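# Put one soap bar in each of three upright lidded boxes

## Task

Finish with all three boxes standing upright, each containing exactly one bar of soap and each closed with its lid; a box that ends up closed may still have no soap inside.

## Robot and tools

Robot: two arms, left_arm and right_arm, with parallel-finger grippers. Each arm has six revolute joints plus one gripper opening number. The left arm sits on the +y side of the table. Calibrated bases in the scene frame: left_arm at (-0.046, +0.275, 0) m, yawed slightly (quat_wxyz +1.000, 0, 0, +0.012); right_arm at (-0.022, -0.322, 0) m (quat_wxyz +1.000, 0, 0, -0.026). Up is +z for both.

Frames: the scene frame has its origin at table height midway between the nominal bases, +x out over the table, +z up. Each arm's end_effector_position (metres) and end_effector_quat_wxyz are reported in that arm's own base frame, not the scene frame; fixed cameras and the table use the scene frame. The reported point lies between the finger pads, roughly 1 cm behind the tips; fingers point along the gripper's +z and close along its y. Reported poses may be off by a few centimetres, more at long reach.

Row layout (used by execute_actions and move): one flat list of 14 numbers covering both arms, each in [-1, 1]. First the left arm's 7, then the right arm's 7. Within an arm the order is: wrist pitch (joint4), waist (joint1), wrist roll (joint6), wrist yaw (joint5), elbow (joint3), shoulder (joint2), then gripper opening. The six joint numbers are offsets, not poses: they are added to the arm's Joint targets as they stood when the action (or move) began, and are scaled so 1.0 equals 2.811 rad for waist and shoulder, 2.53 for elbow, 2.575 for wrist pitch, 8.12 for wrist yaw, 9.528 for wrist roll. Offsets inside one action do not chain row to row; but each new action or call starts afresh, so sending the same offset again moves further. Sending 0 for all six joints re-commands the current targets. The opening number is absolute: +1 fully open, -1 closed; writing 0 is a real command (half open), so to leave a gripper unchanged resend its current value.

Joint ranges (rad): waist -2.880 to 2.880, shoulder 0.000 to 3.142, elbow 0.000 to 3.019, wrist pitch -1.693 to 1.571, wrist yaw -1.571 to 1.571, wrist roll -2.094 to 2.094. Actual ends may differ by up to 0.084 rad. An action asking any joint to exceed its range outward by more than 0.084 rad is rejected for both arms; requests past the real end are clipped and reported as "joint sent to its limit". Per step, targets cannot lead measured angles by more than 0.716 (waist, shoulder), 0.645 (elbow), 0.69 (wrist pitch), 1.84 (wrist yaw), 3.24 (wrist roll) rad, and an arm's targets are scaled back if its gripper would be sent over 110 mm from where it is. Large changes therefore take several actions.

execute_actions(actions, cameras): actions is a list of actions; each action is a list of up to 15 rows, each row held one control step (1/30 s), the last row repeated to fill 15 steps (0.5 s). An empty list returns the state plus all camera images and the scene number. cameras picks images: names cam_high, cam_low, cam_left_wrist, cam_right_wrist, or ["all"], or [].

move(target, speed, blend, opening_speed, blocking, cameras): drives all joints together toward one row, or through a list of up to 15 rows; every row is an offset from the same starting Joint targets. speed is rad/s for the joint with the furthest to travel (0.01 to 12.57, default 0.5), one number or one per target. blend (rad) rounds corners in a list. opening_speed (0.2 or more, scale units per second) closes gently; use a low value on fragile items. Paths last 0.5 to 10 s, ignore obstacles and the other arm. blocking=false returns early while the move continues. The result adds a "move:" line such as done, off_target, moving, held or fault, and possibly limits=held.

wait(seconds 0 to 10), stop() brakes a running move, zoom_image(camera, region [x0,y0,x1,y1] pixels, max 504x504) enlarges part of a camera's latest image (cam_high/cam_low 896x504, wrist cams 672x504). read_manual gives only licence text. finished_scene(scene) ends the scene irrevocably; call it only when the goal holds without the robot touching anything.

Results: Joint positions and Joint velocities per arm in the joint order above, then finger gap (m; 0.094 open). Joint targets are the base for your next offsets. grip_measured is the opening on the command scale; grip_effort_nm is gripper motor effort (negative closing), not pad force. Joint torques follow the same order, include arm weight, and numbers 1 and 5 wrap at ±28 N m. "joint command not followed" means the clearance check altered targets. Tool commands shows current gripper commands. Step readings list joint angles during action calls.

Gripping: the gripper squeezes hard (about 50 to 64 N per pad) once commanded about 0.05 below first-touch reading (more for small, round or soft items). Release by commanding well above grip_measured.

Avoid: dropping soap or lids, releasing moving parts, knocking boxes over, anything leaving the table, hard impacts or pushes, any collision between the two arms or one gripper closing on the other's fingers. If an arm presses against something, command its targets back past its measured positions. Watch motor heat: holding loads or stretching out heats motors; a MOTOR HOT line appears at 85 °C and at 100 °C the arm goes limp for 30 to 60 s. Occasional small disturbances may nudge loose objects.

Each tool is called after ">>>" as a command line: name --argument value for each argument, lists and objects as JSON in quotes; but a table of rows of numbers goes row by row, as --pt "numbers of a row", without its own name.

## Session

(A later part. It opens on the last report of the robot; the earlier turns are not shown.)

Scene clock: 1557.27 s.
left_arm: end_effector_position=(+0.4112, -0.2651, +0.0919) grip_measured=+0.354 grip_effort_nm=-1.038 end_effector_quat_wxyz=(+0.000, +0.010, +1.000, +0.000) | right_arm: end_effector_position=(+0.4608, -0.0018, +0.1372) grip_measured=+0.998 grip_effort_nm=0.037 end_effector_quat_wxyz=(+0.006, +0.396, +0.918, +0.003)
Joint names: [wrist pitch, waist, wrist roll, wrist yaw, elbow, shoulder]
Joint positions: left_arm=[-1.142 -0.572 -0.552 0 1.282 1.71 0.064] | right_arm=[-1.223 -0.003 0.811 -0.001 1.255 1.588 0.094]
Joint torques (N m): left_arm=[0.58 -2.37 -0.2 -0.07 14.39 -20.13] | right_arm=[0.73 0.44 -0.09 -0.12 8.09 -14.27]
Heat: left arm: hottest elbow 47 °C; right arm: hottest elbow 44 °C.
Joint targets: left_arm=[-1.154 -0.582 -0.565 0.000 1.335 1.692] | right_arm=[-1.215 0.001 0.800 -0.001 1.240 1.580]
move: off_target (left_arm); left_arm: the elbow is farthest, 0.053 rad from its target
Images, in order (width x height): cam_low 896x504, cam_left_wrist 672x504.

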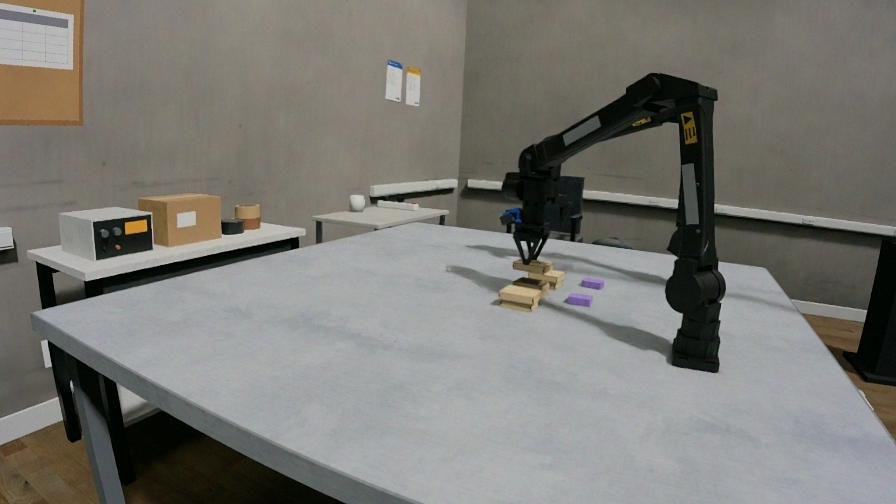

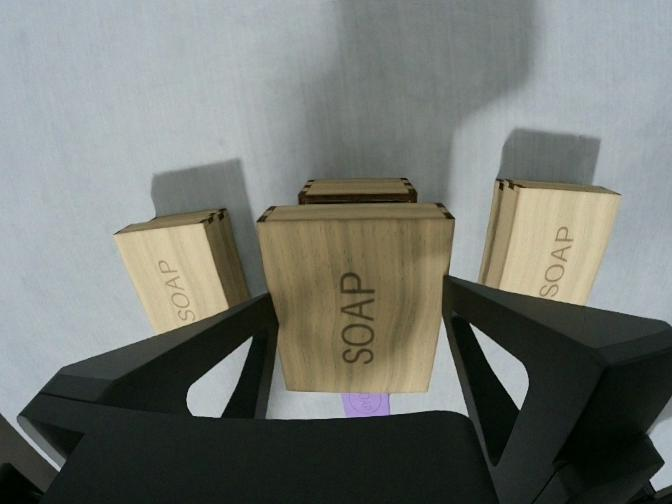

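>>> move --pt "-0.05 0 0 0 0 -0.046 0.25 0 0 0 0 0 0 1" --pt "-0.097 0.28 0 0 0 -0.089 0.25 0 0 0 0 0 0 1" --speed 0.7 --blend 0.05

>>> move --pt "0 0 0 0 0 0 0.25 0.0136 0.3518 0.0051 0 -0.0277 -0.0089 1" --speed 0.7 --cameras '["all"]'

>>> zoom_image --camera "cam_high" --region '[350, 180, 450, 290]'

Scene clock: 1585.67 s.
left_arm: end_effector_position=(+0.4173, +0.0873, +0.2052) grip_measured=+0.354 grip_effort_nm=-1.038 end_effector_quat_wxyz=(+0.006, -0.371, +0.929, -0.001) | right_arm: end_effector_position=(+0.4608, -0.0018, +0.1372) grip_measured=+0.998 grip_effort_nm=0.027 end_effector_quat_wxyz=(+0.006, +0.396, +0.918, +0.003)
Joint names: [wrist pitch, waist, wrist roll, wrist yaw, elbow, shoulder]
Joint positions: left_arm=[-1.392 0.207 -0.553 0 1.291 1.458 0.064] | right_arm=[-1.223 -0.003 0.811 -0.001 1.255 1.588 0.094]
Joint torques (N m): left_arm=[0.62 -1.85 -0.21 -0.07 14.28 -15.97] | right_arm=[0.72 0.44 -0.09 -0.12 8.08 -14.27]
Heat: left arm: hottest elbow 48 °C; right arm: hottest elbow 44 °C.
Joint targets: left_arm=[-1.404 0.205 -0.565 0.000 1.335 1.442] | right_arm=[-1.215 0.001 0.800 -0.001 1.240 1.580]
move: off_target (left_arm); left_arm: the elbow is farthest, 0.044 rad from its target

Scene clock: 1587.63 s.
left_arm: end_effector_position=(+0.4172, +0.0873, +0.2052) grip_measured=+0.354 grip_effort_nm=-1.043 end_effector_quat_wxyz=(+0.006, -0.371, +0.929, -0.001) | right_arm: end_effector_position=(+0.2417, +0.3711, +0.1206) grip_measured=+0.999 grip_effort_nm=0.042 end_effector_quat_wxyz=(-0.001, -0.079, +0.997, +0.000)
Joint names: [wrist pitch, waist, wrist roll, wrist yaw, elbow, shoulder]
Joint positions: left_arm=[-1.392 0.207 -0.553 0 1.291 1.458 0.064] | right_arm=[-1.189 0.994 0.836 -0.001 1.185 1.569 0.094]
Joint torques (N m): left_arm=[0.64 -1.73 -0.2 -0.07 14.3 -16.09] | right_arm=[0.69 -0.44 0.13 -0.1 7.86 -13.98]
Heat: left arm: hottest elbow 49 °C; right arm: hottest elbow 45 °C.
Joint targets: left_arm=[-1.404 0.205 -0.565 0.000 1.335 1.442] | right_arm=[-1.180 0.990 0.849 -0.001 1.170 1.555]
move: off_target (left_arm); left_arm: the elbow is farthest, 0.044 rad from its target

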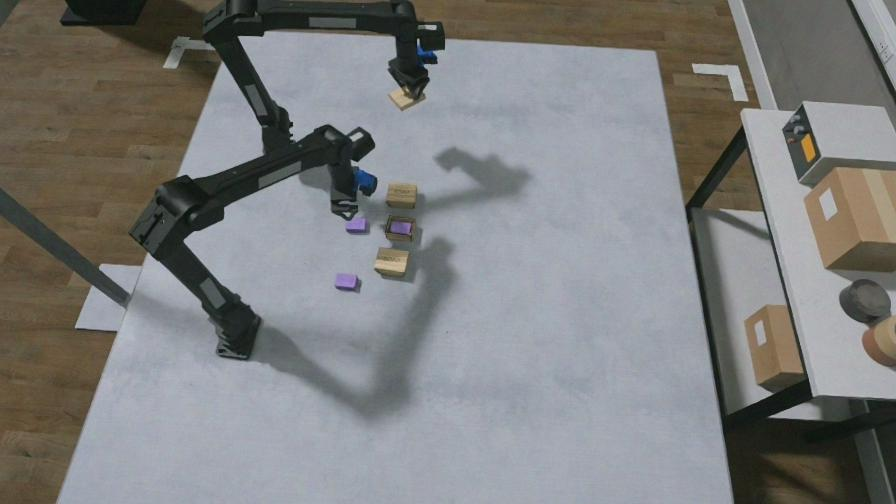

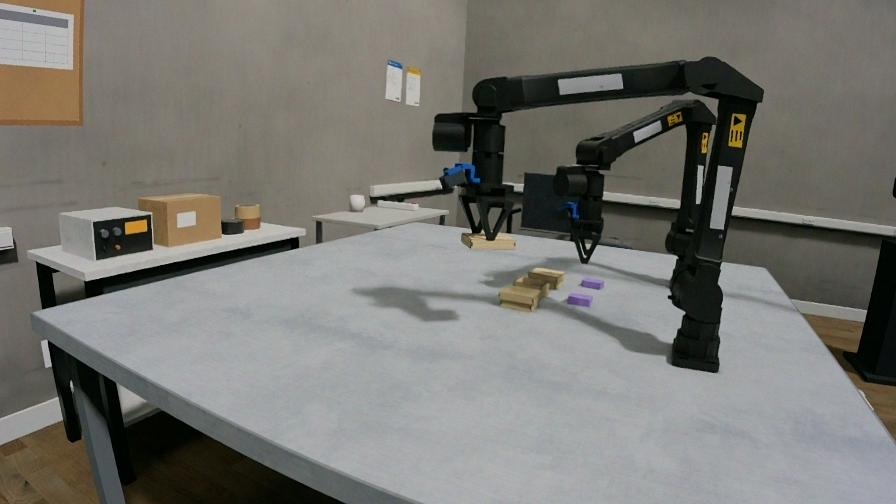

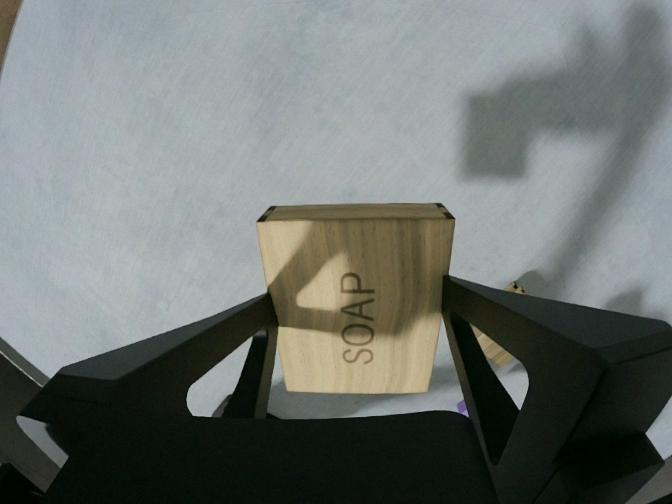

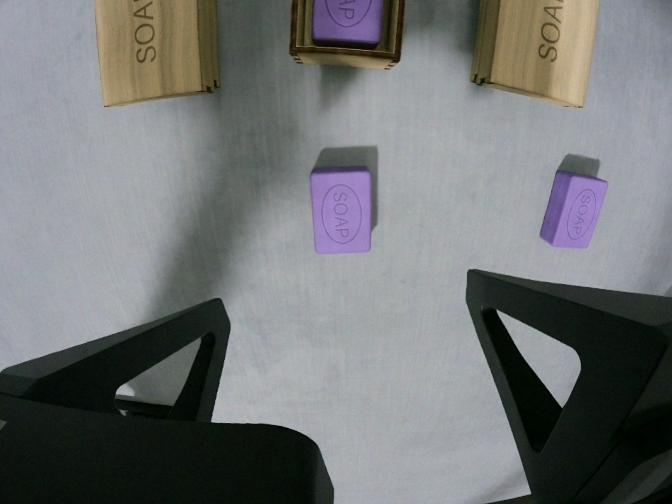

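Scaled by 4.582 from the camera's 896x504 image, which has a finer 1280x720 frame.

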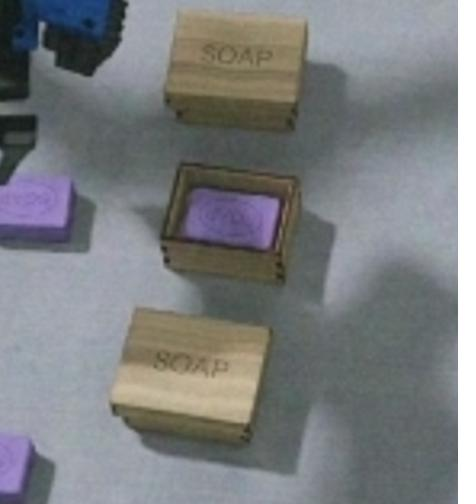

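>>> move --target '[0,0,0,0,0,0,0.25,0,-0.2455,0,0,0,0,1]' --speed 0.7

>>> move --pt "0.06 -0.28 0 0 -0.0304 0.06 0.25 0 0 0 0 0 0 1" --pt "0.1076 -0.28 0 0 -0.0304 0.1003 0.25 0 0 0 0 0 0 1" --speed '[0.7,0.25]' --cameras '["cam_left_wrist","cam_low"]'

>>> zoom_image --camera "cam_low" --region '[495, 240, 575, 310]'

>>> zoom_image --camera "cam_left_wrist" --region '[285, 175, 430, 225]'

Scene clock: 1606.97 s.
left_arm: end_effector_position=(+0.4172, +0.0873, +0.2052) grip_measured=+0.354 grip_effort_nm=-1.043 end_effector_quat_wxyz=(+0.006, -0.371, +0.929, -0.001) | right_arm: end_effector_position=(+0.4241, +0.1285, +0.1206) grip_measured=+0.999 grip_effort_nm=0.027 end_effector_quat_wxyz=(+0.000, +0.268, +0.963, +0.000)
Joint names: [wrist pitch, waist, wrist roll, wrist yaw, elbow, shoulder]
Joint positions: left_arm=[-1.392 0.207 -0.553 0 1.291 1.458 0.064] | right_arm=[-1.187 0.295 0.838 0 1.185 1.569 0.094]
Joint torques (N m): left_arm=[0.65 -1.73 -0.21 -0.06 14.31 -16.09] | right_arm=[0.65 0.5 0.11 -0.12 7.88 -14.21]
Motor temperatures (°C): left_arm=[27 28 29 28 53 36 33] | right_arm=[30 32 28 30 46 36 30]
Heat: left arm: hottest elbow 53 °C; right arm: hottest elbow 46 °C.
Joint targets: left_arm=[-1.404 0.205 -0.565 0.000 1.335 1.442] | right_arm=[-1.180 0.300 0.849 -0.001 1.170 1.555]
move: off_target (left_arm); left_arm: the elbow is farthest, 0.044 rad from its target

Scene clock: 1609.27 s.
left_arm: end_effector_position=(+0.4036, -0.2690, +0.0899) grip_measured=+0.353 grip_effort_nm=-1.043 end_effector_quat_wxyz=(-0.002, +0.017, +1.000, +0.001) | right_arm: end_effector_position=(+0.4241, +0.1285, +0.1206) grip_measured=+0.999 grip_effort_nm=0.032 end_effector_quat_wxyz=(+0.000, +0.268, +0.963, +0.000)
Joint names: [wrist pitch, waist, wrist roll, wrist yaw, elbow, shoulder]
Joint positions: left_arm=[-1.14 -0.587 -0.553 0 1.27 1.705 0.064] | right_arm=[-1.187 0.295 0.838 0 1.185 1.569 0.094]
Joint torques (N m): left_arm=[1.62 -1.2 -0.2 -0.06 8.42 -16.97] | right_arm=[0.65 0.44 0.11 -0.12 7.88 -14.21]
Heat: left arm: hottest elbow 53 °C; right arm: hottest elbow 46 °C.
Joint targets: left_arm=[-1.127 -0.582 -0.565 0.000 1.258 1.724] | right_arm=[-1.180 0.300 0.849 -0.001 1.170 1.555]
move: done
Images, in order (width x height): cam_low 896x504, cam_left_wrist 672x504.

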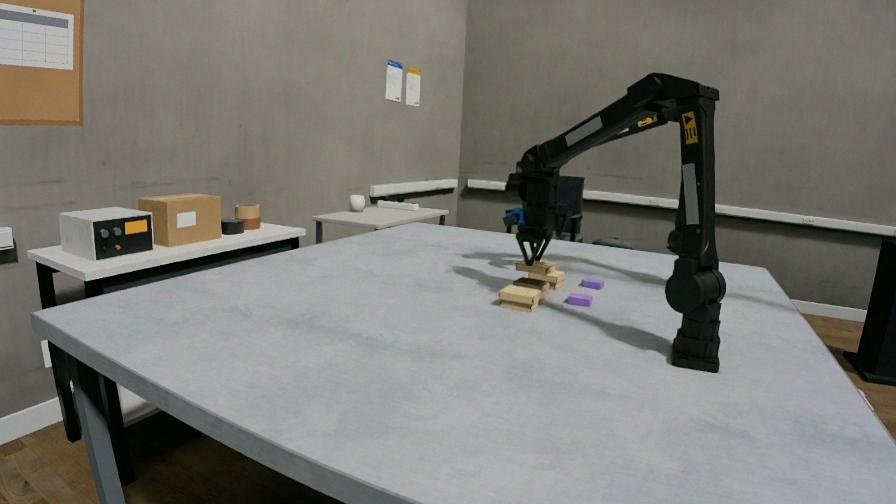

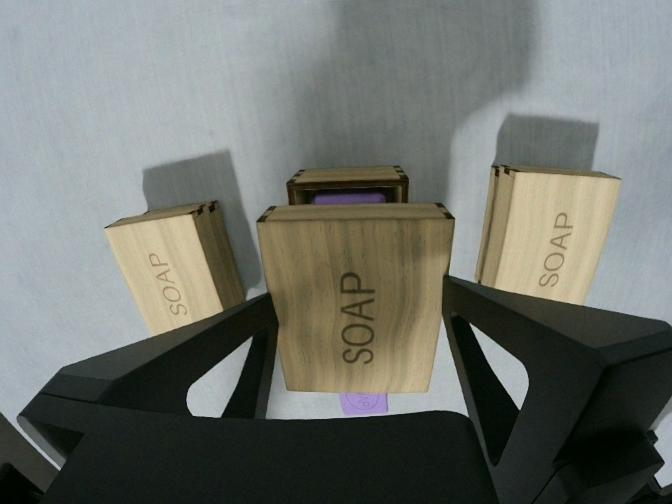

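Scaled by 6.300 from the camera's 896x504 image, which has a finer 1280x720 frame.

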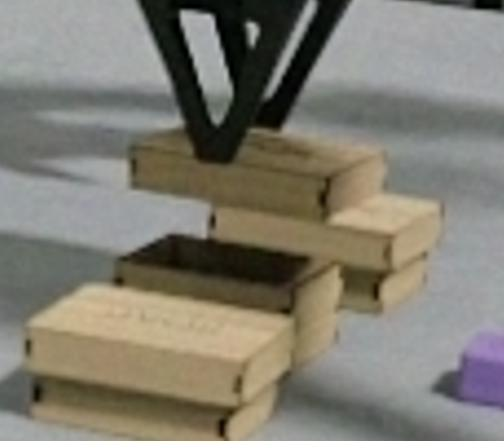

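Scaled by 3.476 from the camera's 672x504 image, which has a finer 960x720 frame.

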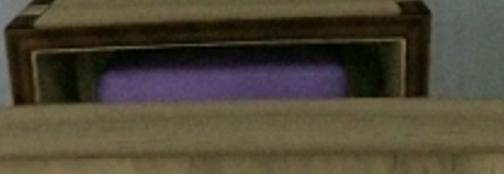

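>>> move --target '[-0.0105,0.0078,0,0,0.0304,0.0032,0.25,0,0,0,0,0,0,1]' --speed 0.1 --cameras '["cam_left_wrist","cam_low"]'

>>> zoom_image --camera "cam_low" --region '[495, 240, 575, 310]'

>>> zoom_image --camera "cam_left_wrist" --region '[285, 165, 430, 215]'

Scene clock: 1627.83 s.
left_arm: end_effector_position=(+0.4113, -0.2649, +0.0939) grip_measured=+0.353 grip_effort_nm=-1.043 end_effector_quat_wxyz=(+0.002, +0.009, +1.000, -0.001) | right_arm: end_effector_position=(+0.4241, +0.1285, +0.1206) grip_measured=+0.999 grip_effort_nm=0.032 end_effector_quat_wxyz=(+0.000, +0.268, +0.963, +0.000)
Joint names: [wrist pitch, waist, wrist roll, wrist yaw, elbow, shoulder]
Joint positions: left_arm=[-1.142 -0.571 -0.553 0 1.281 1.705 0.064] | right_arm=[-1.187 0.295 0.838 0 1.185 1.569 0.094]
Joint torques (N m): left_arm=[0.47 -0.73 -0.2 -0.06 14.48 -15.74] | right_arm=[0.65 0.44 0.11 -0.12 7.88 -14.15]
Heat: left arm: hottest elbow 51 °C; right arm: hottest elbow 46 °C.
Joint targets: left_arm=[-1.154 -0.560 -0.565 0.000 1.335 1.733] | right_arm=[-1.180 0.300 0.849 -0.001 1.170 1.555]
move: off_target (left_arm); left_arm: the elbow is farthest, 0.054 rad from its target
Images, in order (width x height): cam_low 896x504, cam_left_wrist 672x504.

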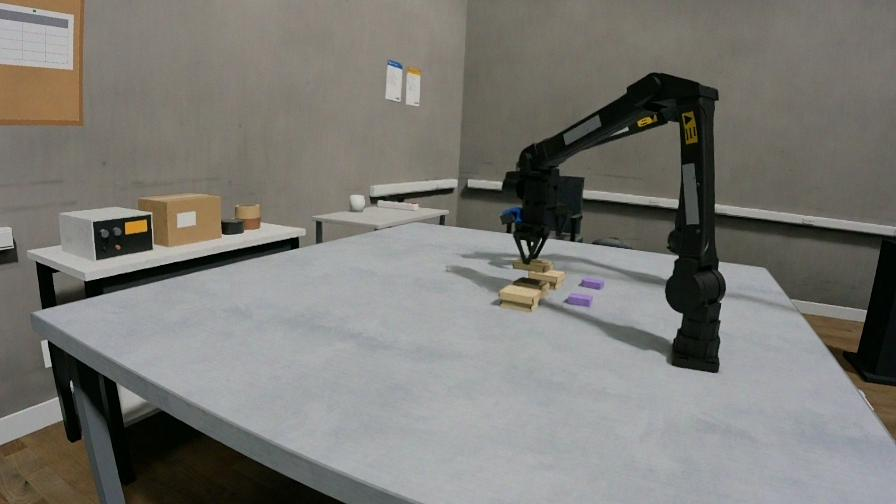

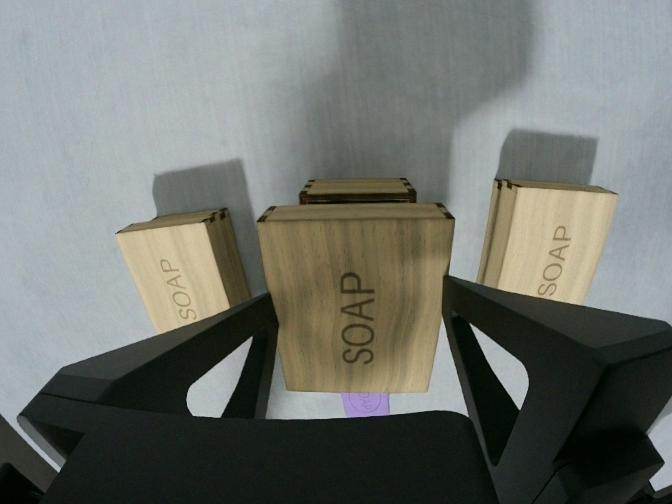

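Scaled by 6.300 from the camera's 896x504 image, which has a finer 1280x720 frame.

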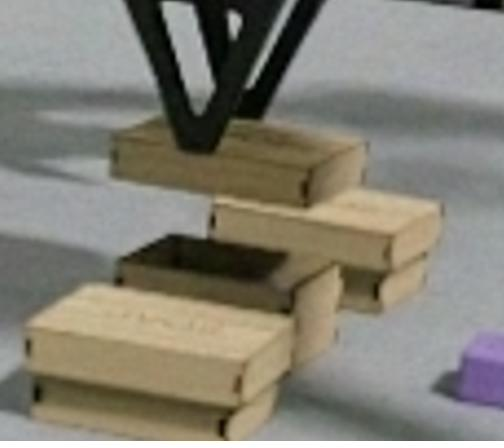

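Scaled by 3.476 from the camera's 672x504 image, which has a finer 960x720 frame.

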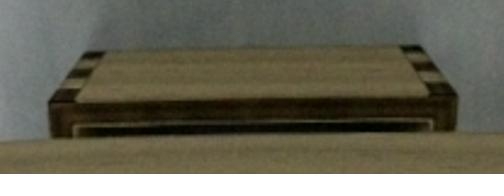

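>>> move --pt "0.0093 0 0 0 -0.0249 0 0.25 0 0 0 0 0 0 1" --pt "0.0567 0 0 0 -0.0498 0.0217 0.25 0 0 0 0 0 0 1" --speed '[0.15,0.07]' --cameras '["cam_left_wrist","cam_low"]'

>>> zoom_image --camera "cam_low" --region '[495, 240, 575, 310]'

>>> zoom_image --camera "cam_left_wrist" --region '[285, 165, 430, 215]'

Scene clock: 1645.57 s.
left_arm: end_effector_position=(+0.4116, -0.2651, +0.0455) grip_measured=+0.353 grip_effort_nm=-1.043 end_effector_quat_wxyz=(+0.002, +0.009, +1.000, -0.001) | right_arm: end_effector_position=(+0.4241, +0.1285, +0.1206) grip_measured=+0.999 grip_effort_nm=0.027 end_effector_quat_wxyz=(+0.000, +0.268, +0.963, +0.000)
Joint names: [wrist pitch, waist, wrist roll, wrist yaw, elbow, shoulder]
Joint positions: left_arm=[-1.022 -0.571 -0.553 0 1.221 1.765 0.064] | right_arm=[-1.187 0.295 0.838 0 1.185 1.569 0.094]
Joint torques (N m): left_arm=[1.68 -0.73 -0.2 -0.06 7.87 -15.97] | right_arm=[0.66 0.5 0.11 -0.12 7.88 -14.15]
Heat: left arm: hottest elbow 51 °C; right arm: hottest elbow 46 °C.
Joint targets: left_arm=[-1.008 -0.560 -0.565 0.000 1.209 1.794] | right_arm=[-1.180 0.300 0.849 -0.001 1.170 1.555]
move: done
Images, in order (width x height): cam_low 896x504, cam_left_wrist 672x504.

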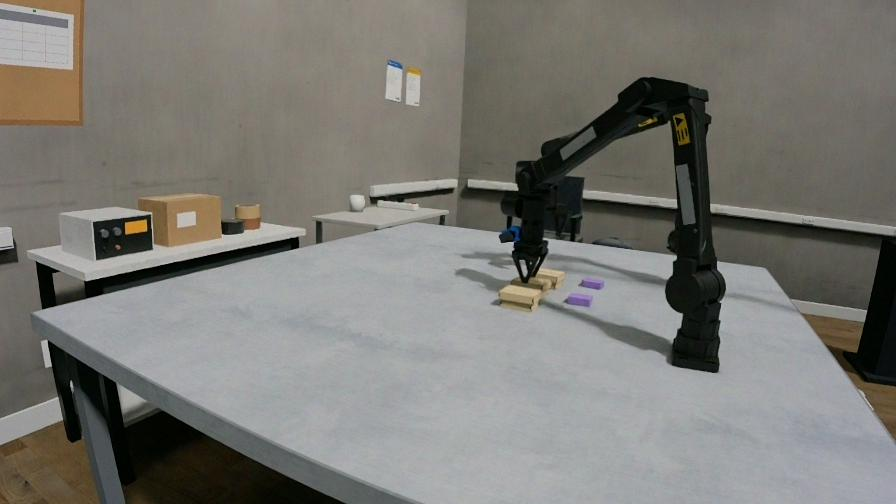

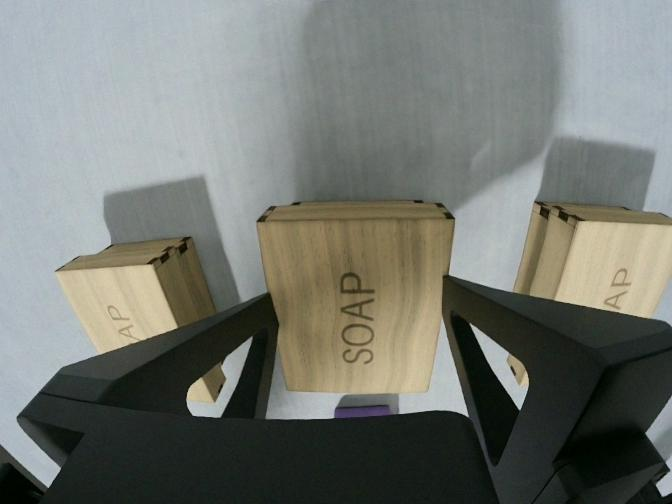

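Scaled by 6.300 from the camera's 896x504 image, which has a finer 1280x720 frame.

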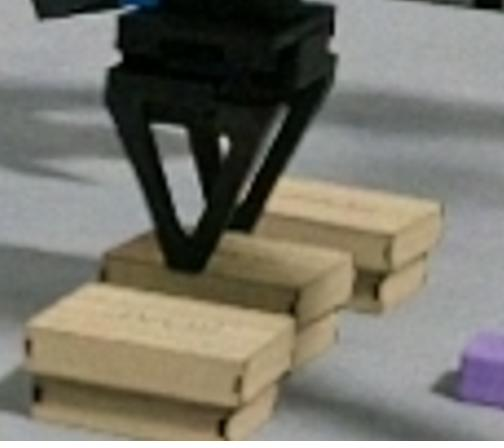

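Scaled by 3.476 from the camera's 672x504 image, which has a finer 960x720 frame.

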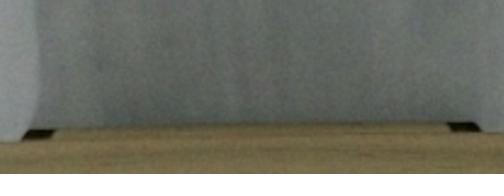

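>>> move --pt "0 0 0 0 0 0 0.75 0 0 0 0 0 0 1" --pt "-0.0567 0 0 0 0.0498 -0.0363 0.75 0 -0.1 0 0 0 0 1" --pt "-0.0909 -0.0562 -0.0133 0 0.1209 0.011 0.75 0 -0.178 0 0 0 0 1" --speed '[0.3,0.25,0.5]' --cameras '["cam_left_wrist","cam_low"]'

>>> zoom_image --camera "cam_low" --region '[495, 240, 575, 310]'

Scene clock: 1681.77 s.
left_arm: end_effector_position=(+0.3993, -0.3546, +0.1103) grip_measured=+0.748 grip_effort_nm=0.120 end_effector_quat_wxyz=(+0.000, +0.024, +1.000, +0.000) | right_arm: end_effector_position=(+0.4339, -0.0899, +0.1206) grip_measured=+0.999 grip_effort_nm=0.027 end_effector_quat_wxyz=(+0.000, +0.497, +0.867, +0.000)
Joint names: [wrist pitch, waist, wrist roll, wrist yaw, elbow, shoulder]
Joint positions: left_arm=[-1.23 -0.725 -0.678 0 1.46 1.8 0.082] | right_arm=[-1.187 -0.203 0.838 0 1.185 1.569 0.094]
Joint torques (N m): left_arm=[0.61 -1.03 -0.18 -0.07 14.93 -18.26] | right_arm=[0.65 0.32 0.11 -0.12 7.88 -14.15]
Motor temperatures (°C): left_arm=[27 28 29 28 48 35 33] | right_arm=[30 32 28 30 46 36 30]
Heat: left arm: hottest elbow 48 °C; right arm: hottest elbow 46 °C.
Joint targets: left_arm=[-1.242 -0.718 -0.692 0.000 1.515 1.825] | right_arm=[-1.180 -0.201 0.849 -0.001 1.170 1.555]
move: off_target (left_arm); left_arm: the elbow is farthest, 0.055 rad from its target
Images, in order (width x height): cam_low 896x504, cam_left_wrist 672x504.

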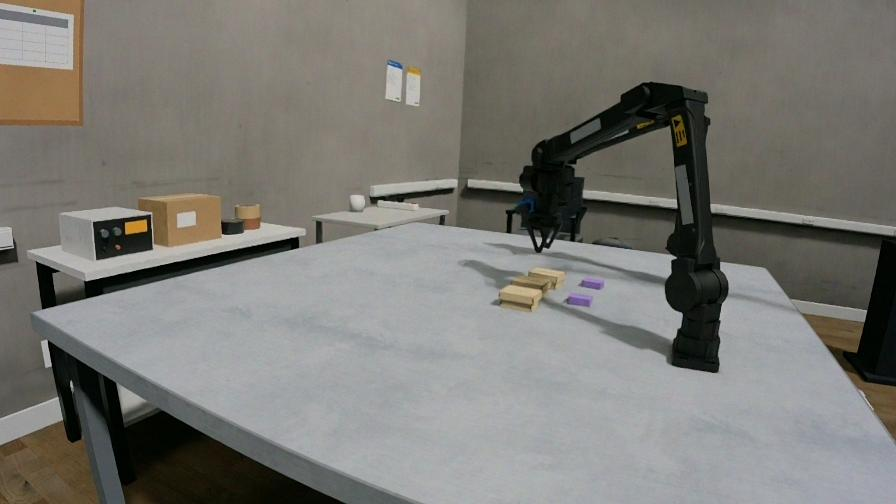

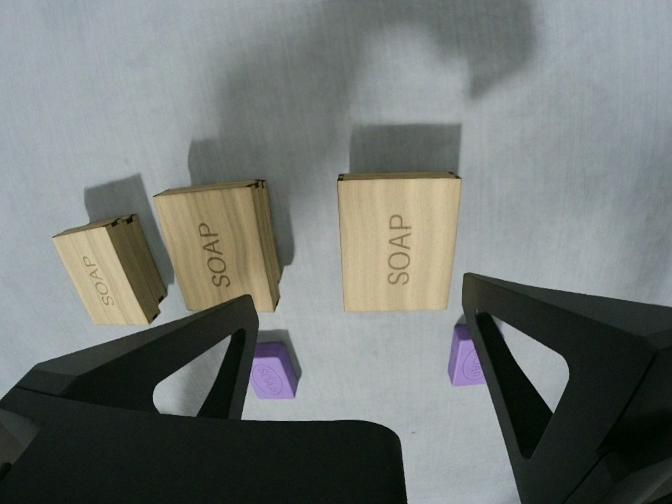

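Scaled by 6.300 from the camera's 896x504 image, which has a finer 1280x720 frame.

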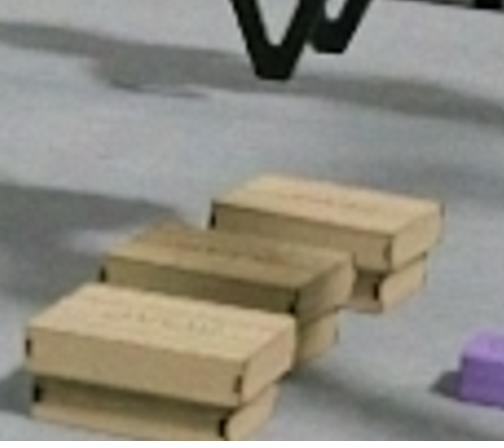

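>>> move --target '[0.052,-0.0171,-0.0033,0,-0.0372,0.0292,0.75,0,0,0,0,0,0,1]' --speed 0.25 --cameras '["cam_left_wrist","cam_low"]'

>>> zoom_image --camera "cam_low" --region '[495, 240, 575, 310]'

Scene clock: 1702.63 s.
left_arm: end_effector_position=(+0.3951, -0.3759, +0.0569) grip_measured=+0.748 grip_effort_nm=0.120 end_effector_quat_wxyz=(-0.001, +0.025, +1.000, +0.001) | right_arm: end_effector_position=(+0.4339, -0.0899, +0.1206) grip_measured=+0.999 grip_effort_nm=0.027 end_effector_quat_wxyz=(+0.000, +0.497, +0.867, +0.000)
Joint names: [wrist pitch, waist, wrist roll, wrist yaw, elbow, shoulder]
Joint positions: left_arm=[-1.121 -0.76 -0.71 0 1.43 1.883 0.082] | right_arm=[-1.187 -0.203 0.838 0 1.185 1.569 0.094]
Joint torques (N m): left_arm=[1.61 -2.02 -0.2 -0.07 8.61 -19.72] | right_arm=[0.66 0.26 0.11 -0.12 7.88 -14.21]
Motor temperatures (°C): left_arm=[27 28 29 28 54 37 32] | right_arm=[30 32 28 30 46 36 30]
Heat: left arm: hottest elbow 54 °C; right arm: hottest elbow 46 °C.
Joint targets: left_arm=[-1.108 -0.766 -0.724 0.000 1.420 1.907] | right_arm=[-1.180 -0.201 0.849 -0.001 1.170 1.555]
move: done
Images, in order (width x height): cam_low 896x504, cam_left_wrist 672x504.

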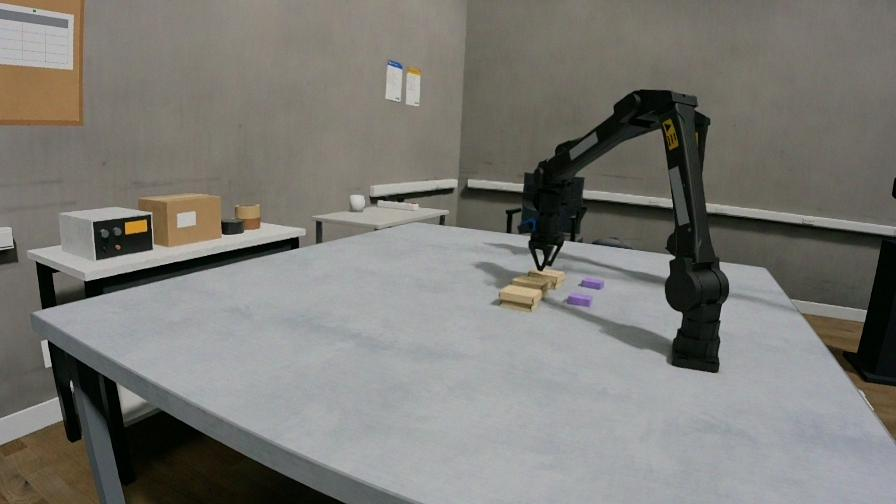

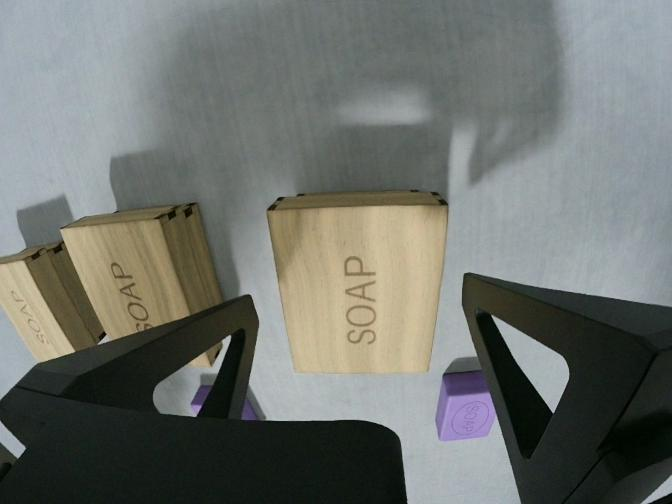

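Scaled by 6.300 from the camera's 896x504 image, which has a finer 1280x720 frame.

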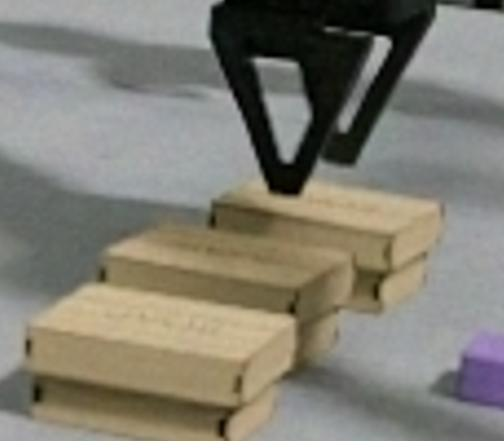

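>>> move --pt "0.0124 0 0 0 -0.0061 0.0059 0.75 0 0 0 0 0 0 1" --speed 0.12

>>> move --target '[0,0,0,0,0,0,0.25,0,0,0,0,0,0,1]' --opening_speed 0.25 --cameras '["cam_left_wrist","cam_low"]'

>>> zoom_image --camera "cam_low" --region '[495, 240, 575, 310]'

Scene clock: 1719.57 s.
left_arm: end_effector_position=(+0.3965, -0.3772, +0.0476) grip_measured=+0.748 grip_effort_nm=0.110 end_effector_quat_wxyz=(+0.003, +0.025, +1.000, -0.002) | right_arm: end_effector_position=(+0.4339, -0.0899, +0.1206) grip_measured=+0.999 grip_effort_nm=0.032 end_effector_quat_wxyz=(+0.000, +0.497, +0.867, +0.000)
Joint names: [wrist pitch, waist, wrist roll, wrist yaw, elbow, shoulder]
Joint positions: left_arm=[-1.089 -0.76 -0.71 0 1.417 1.893 0.082] | right_arm=[-1.187 -0.203 0.838 0 1.185 1.569 0.094]
Joint torques (N m): left_arm=[1.77 -2.02 -0.21 -0.08 8.21 -18.43] | right_arm=[0.65 0.32 0.11 -0.13 7.9 -14.15]
Heat: left arm: hottest elbow 52 °C; right arm: hottest elbow 46 °C.
Joint targets: left_arm=[-1.076 -0.766 -0.724 0.000 1.405 1.923] | right_arm=[-1.180 -0.201 0.849 -0.001 1.170 1.555]
move: done

Scene clock: 1721.87 s.
left_arm: end_effector_position=(+0.3965, -0.3802, +0.0476) grip_measured=+0.254 grip_effort_nm=-0.159 end_effector_quat_wxyz=(+0.005, +0.026, +1.000, -0.006) | right_arm: end_effector_position=(+0.4339, -0.0899, +0.1206) grip_measured=+0.999 grip_effort_nm=0.032 end_effector_quat_wxyz=(+0.000, +0.497, +0.867, +0.000)
Joint names: [wrist pitch, waist, wrist roll, wrist yaw, elbow, shoulder]
Joint positions: left_arm=[-1.08 -0.763 -0.71 0.001 1.417 1.893 0.059] | right_arm=[-1.187 -0.203 0.838 0 1.185 1.569 0.094]
Joint torques (N m): left_arm=[1.26 -1.73 -0.21 -0.13 8.27 -18.55] | right_arm=[0.65 0.32 0.11 -0.12 7.9 -14.15]
Heat: left arm: hottest elbow 51 °C; right arm: hottest elbow 46 °C.
Joint targets: left_arm=[-1.076 -0.766 -0.723 0.000 1.405 1.923] | right_arm=[-1.180 -0.201 0.849 -0.001 1.170 1.555]
move: done
Images, in order (width x height): cam_low 896x504, cam_left_wrist 672x504.

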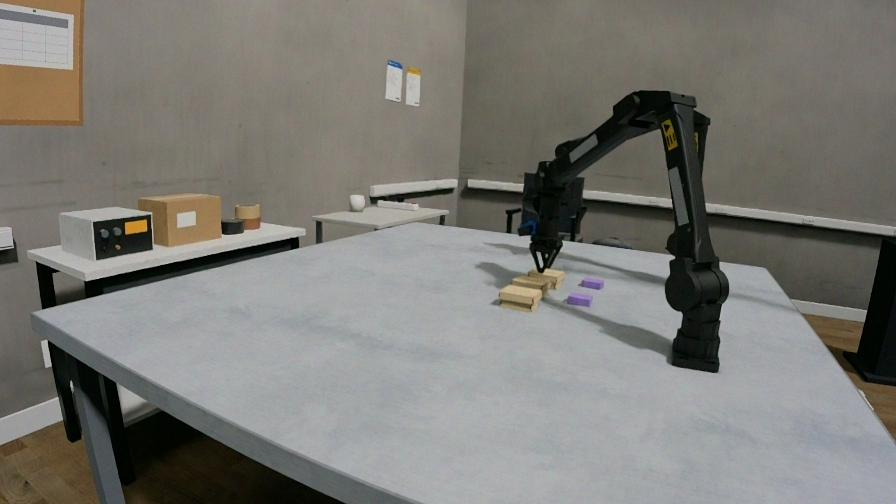

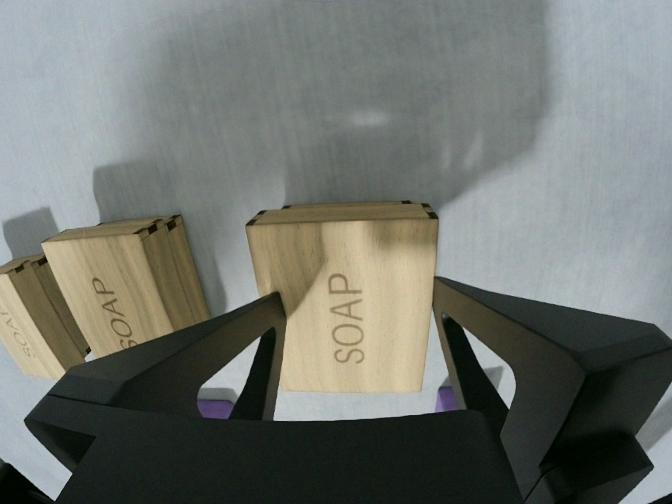

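Scaled by 6.300 from the camera's 896x504 image, which has a finer 1280x720 frame.

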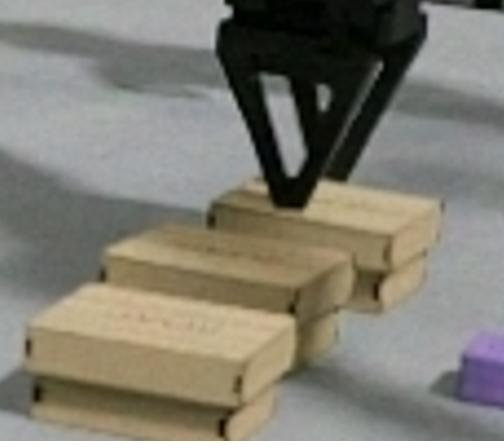

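>>> move --target '[0,0,0,0,0,0,0.8,0,0,0,0,0,0,1]' --opening_speed 0.3 --cameras '["cam_left_wrist"]'

Scene clock: 1731.33 s.
left_arm: end_effector_position=(+0.3964, -0.3802, +0.0472) grip_measured=+0.797 grip_effort_nm=0.115 end_effector_quat_wxyz=(+0.005, +0.026, +1.000, -0.005) | right_arm: end_effector_position=(+0.4339, -0.0899, +0.1206) grip_measured=+0.999 grip_effort_nm=0.027 end_effector_quat_wxyz=(+0.000, +0.497, +0.867, +0.000)
Joint names: [wrist pitch, waist, wrist roll, wrist yaw, elbow, shoulder]
Joint positions: left_arm=[-1.08 -0.763 -0.71 0.001 1.417 1.893 0.084] | right_arm=[-1.187 -0.203 0.838 0 1.185 1.569 0.094]
Joint torques (N m): left_arm=[1.29 -1.79 -0.21 -0.13 8.24 -18.55] | right_arm=[0.65 0.26 0.11 -0.13 7.88 -14.21]
Heat: left arm: hottest elbow 50 °C; right arm: hottest elbow 46 °C.
Joint targets: left_arm=[-1.076 -0.766 -0.723 0.000 1.405 1.924] | right_arm=[-1.180 -0.201 0.849 -0.001 1.170 1.555]
move: done
Images, in order (width x height): cam_left_wrist 672x504.

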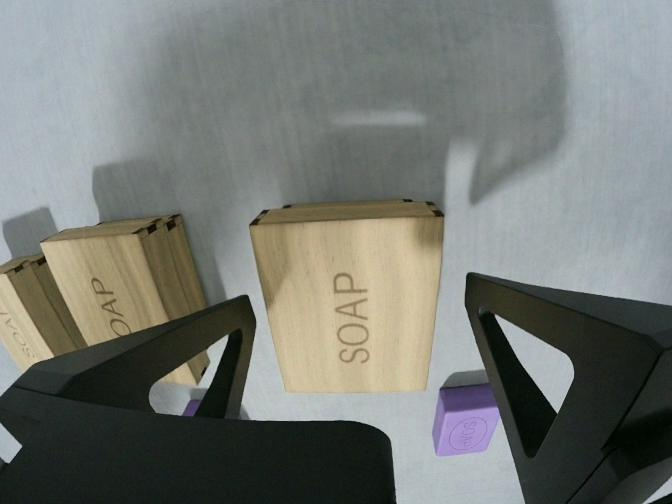

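>>> move --pt "0 0.0084 -0.0034 0 0 0 0.8 0 0 0 0 0 0 1" --pt "0.0062 0.0084 -0.0034 0 -0.004 0.0041 0.8 0 0 0 0 0 0 1" --speed 0.1 --cameras '["cam_left_wrist"]'

Scene clock: 1742.73 s.
left_arm: end_effector_position=(+0.3977, -0.3736, +0.0376) grip_measured=+0.798 grip_effort_nm=0.105 end_effector_quat_wxyz=(+0.000, +0.005, +1.000, +0.000) | right_arm: end_effector_position=(+0.4339, -0.0899, +0.1206) grip_measured=+0.999 grip_effort_nm=0.027 end_effector_quat_wxyz=(+0.000, +0.497, +0.867, +0.000)
Joint names: [wrist pitch, waist, wrist roll, wrist yaw, elbow, shoulder]
Joint positions: left_arm=[-1.073 -0.753 -0.742 0.001 1.407 1.905 0.084] | right_arm=[-1.187 -0.203 0.838 0 1.185 1.569 0.094]
Joint torques (N m): left_arm=[1.52 -0.73 -0.19 -0.13 8.17 -18.84] | right_arm=[0.65 0.32 0.11 -0.12 7.9 -14.15]
Motor temperatures (°C): left_arm=[27 28 29 28 48 37 31] | right_arm=[30 32 28 30 46 36 30]
Heat: left arm: hottest elbow 48 °C; right arm: hottest elbow 46 °C.
Joint targets: left_arm=[-1.060 -0.743 -0.756 0.000 1.395 1.935] | right_arm=[-1.180 -0.201 0.849 -0.001 1.170 1.555]
move: done
Images, in order (width x height): cam_left_wrist 672x504.

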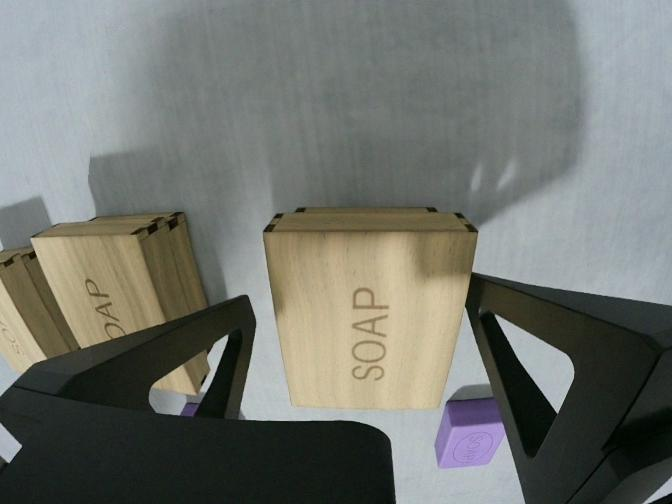

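>>> move --target '[0,0,0,0,0,0,0.25,0,0,0,0,0,0,1]' --opening_speed 0.25 --cameras '["cam_left_wrist","cam_low"]'

>>> zoom_image --camera "cam_low" --region '[495, 240, 575, 310]'

Scene clock: 1753.43 s.
left_arm: end_effector_position=(+0.3977, -0.3736, +0.0376) grip_measured=+0.408 grip_effort_nm=-1.043 end_effector_quat_wxyz=(+0.000, +0.005, +1.000, -0.001) | right_arm: end_effector_position=(+0.4339, -0.0899, +0.1206) grip_measured=+0.999 grip_effort_nm=0.032 end_effector_quat_wxyz=(+0.000, +0.497, +0.867, +0.000)
Joint names: [wrist pitch, waist, wrist roll, wrist yaw, elbow, shoulder]
Joint positions: left_arm=[-1.072 -0.753 -0.743 0.001 1.407 1.905 0.066] | right_arm=[-1.187 -0.203 0.838 0 1.185 1.569 0.094]
Joint torques (N m): left_arm=[1.59 -0.73 -0.21 -0.13 8.17 -18.67] | right_arm=[0.65 0.32 0.11 -0.12 7.9 -14.21]
Heat: left arm: hottest elbow 47 °C; right arm: hottest elbow 46 °C.
Joint targets: left_arm=[-1.060 -0.743 -0.756 0.000 1.395 1.935] | right_arm=[-1.180 -0.201 0.849 -0.001 1.170 1.555]
move: done
Images, in order (width x height): cam_low 896x504, cam_left_wrist 672x504.

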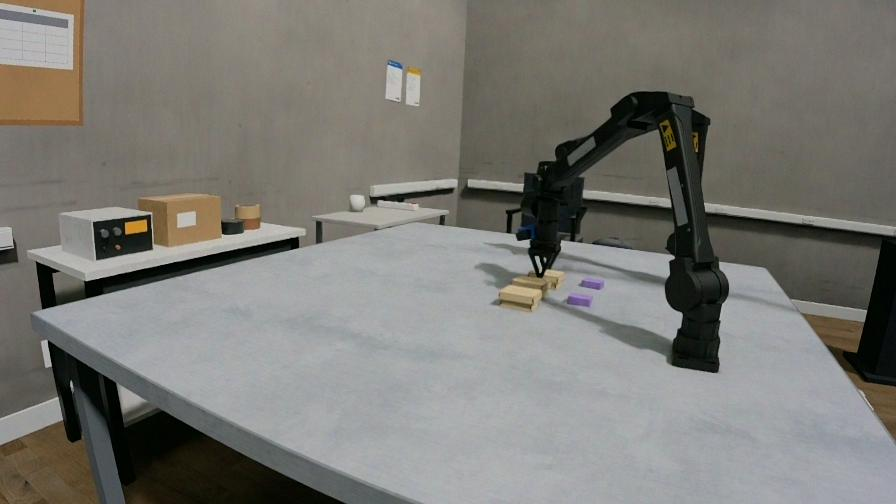

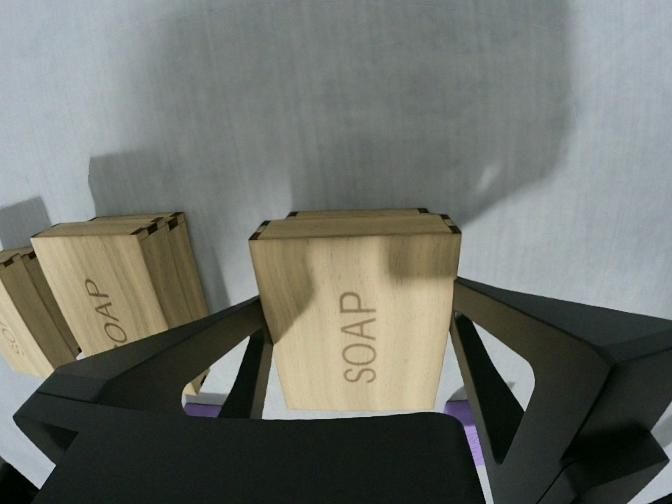

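Scaled by 6.300 from the camera's 896x504 image, which has a finer 1280x720 frame.

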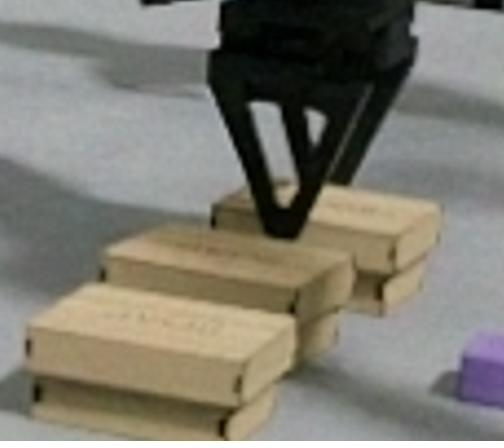

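>>> move --pt "-0.0085 0 0 0 0.0245 -0.0153 0.25 0 0 0 0 0 0 1" --pt "-0.0544 0 0 0 0.0498 -0.0369 0.25 0 0 0 0 0 0 1" --speed '[0.1,0.15]' --cameras '["cam_left_wrist","cam_low"]'

>>> zoom_image --camera "cam_left_wrist" --region '[285, 165, 430, 245]'

Scene clock: 1768.80 s.
left_arm: end_effector_position=(+0.3981, -0.3740, +0.0885) grip_measured=+0.408 grip_effort_nm=-1.038 end_effector_quat_wxyz=(+0.000, +0.005, +1.000, -0.001) | right_arm: end_effector_position=(+0.4339, -0.0899, +0.1206) grip_measured=+0.999 grip_effort_nm=0.027 end_effector_quat_wxyz=(+0.000, +0.497, +0.867, +0.000)
Joint names: [wrist pitch, waist, wrist roll, wrist yaw, elbow, shoulder]
Joint positions: left_arm=[-1.188 -0.753 -0.743 0.001 1.468 1.848 0.066] | right_arm=[-1.187 -0.203 0.838 0 1.185 1.569 0.094]
Joint torques (N m): left_arm=[0.84 -0.79 -0.21 -0.13 14.52 -22.71] | right_arm=[0.65 0.26 0.11 -0.12 7.88 -14.15]
Heat: left arm: hottest elbow 47 °C; right arm: hottest elbow 46 °C.
Joint targets: left_arm=[-1.200 -0.743 -0.756 0.000 1.521 1.831] | right_arm=[-1.180 -0.201 0.849 -0.001 1.170 1.555]
move: off_target (left_arm); left_arm: the elbow is farthest, 0.053 rad from its target
Images, in order (width x height): cam_low 896x504, cam_left_wrist 672x504.

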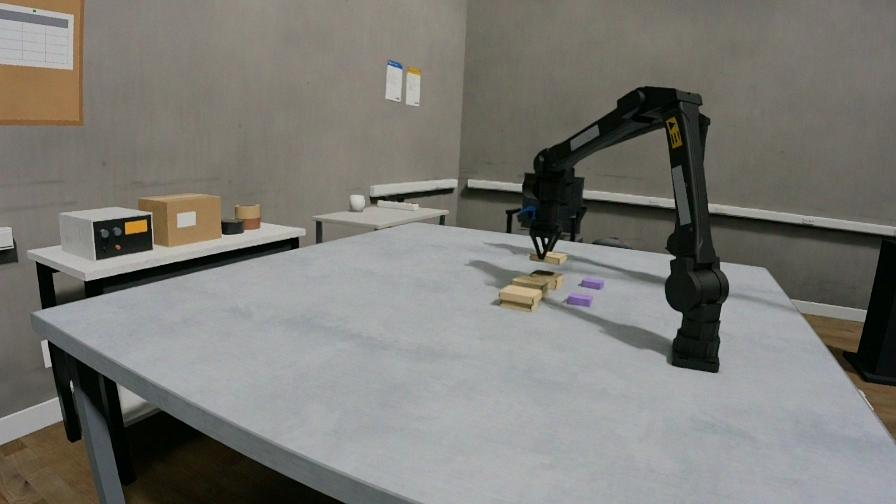

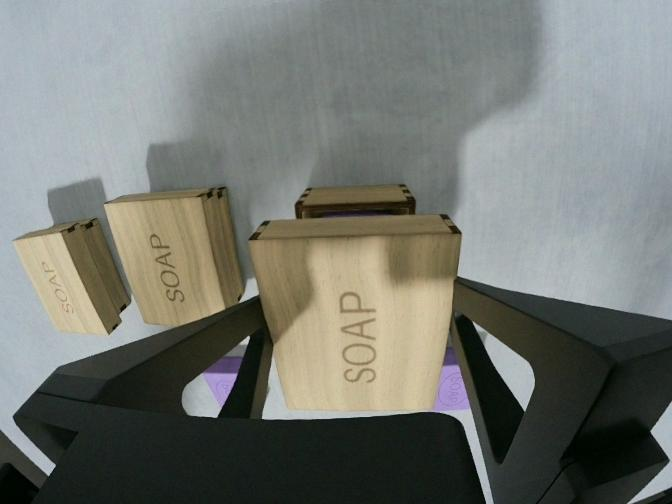

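Scaled by 3.476 from the camera's 672x504 image, which has a finer 960x720 frame.

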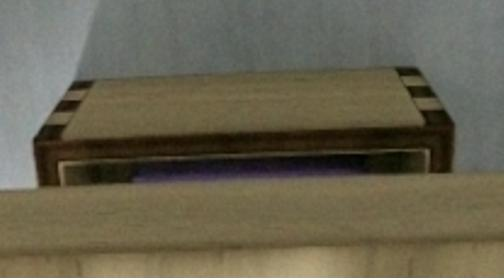

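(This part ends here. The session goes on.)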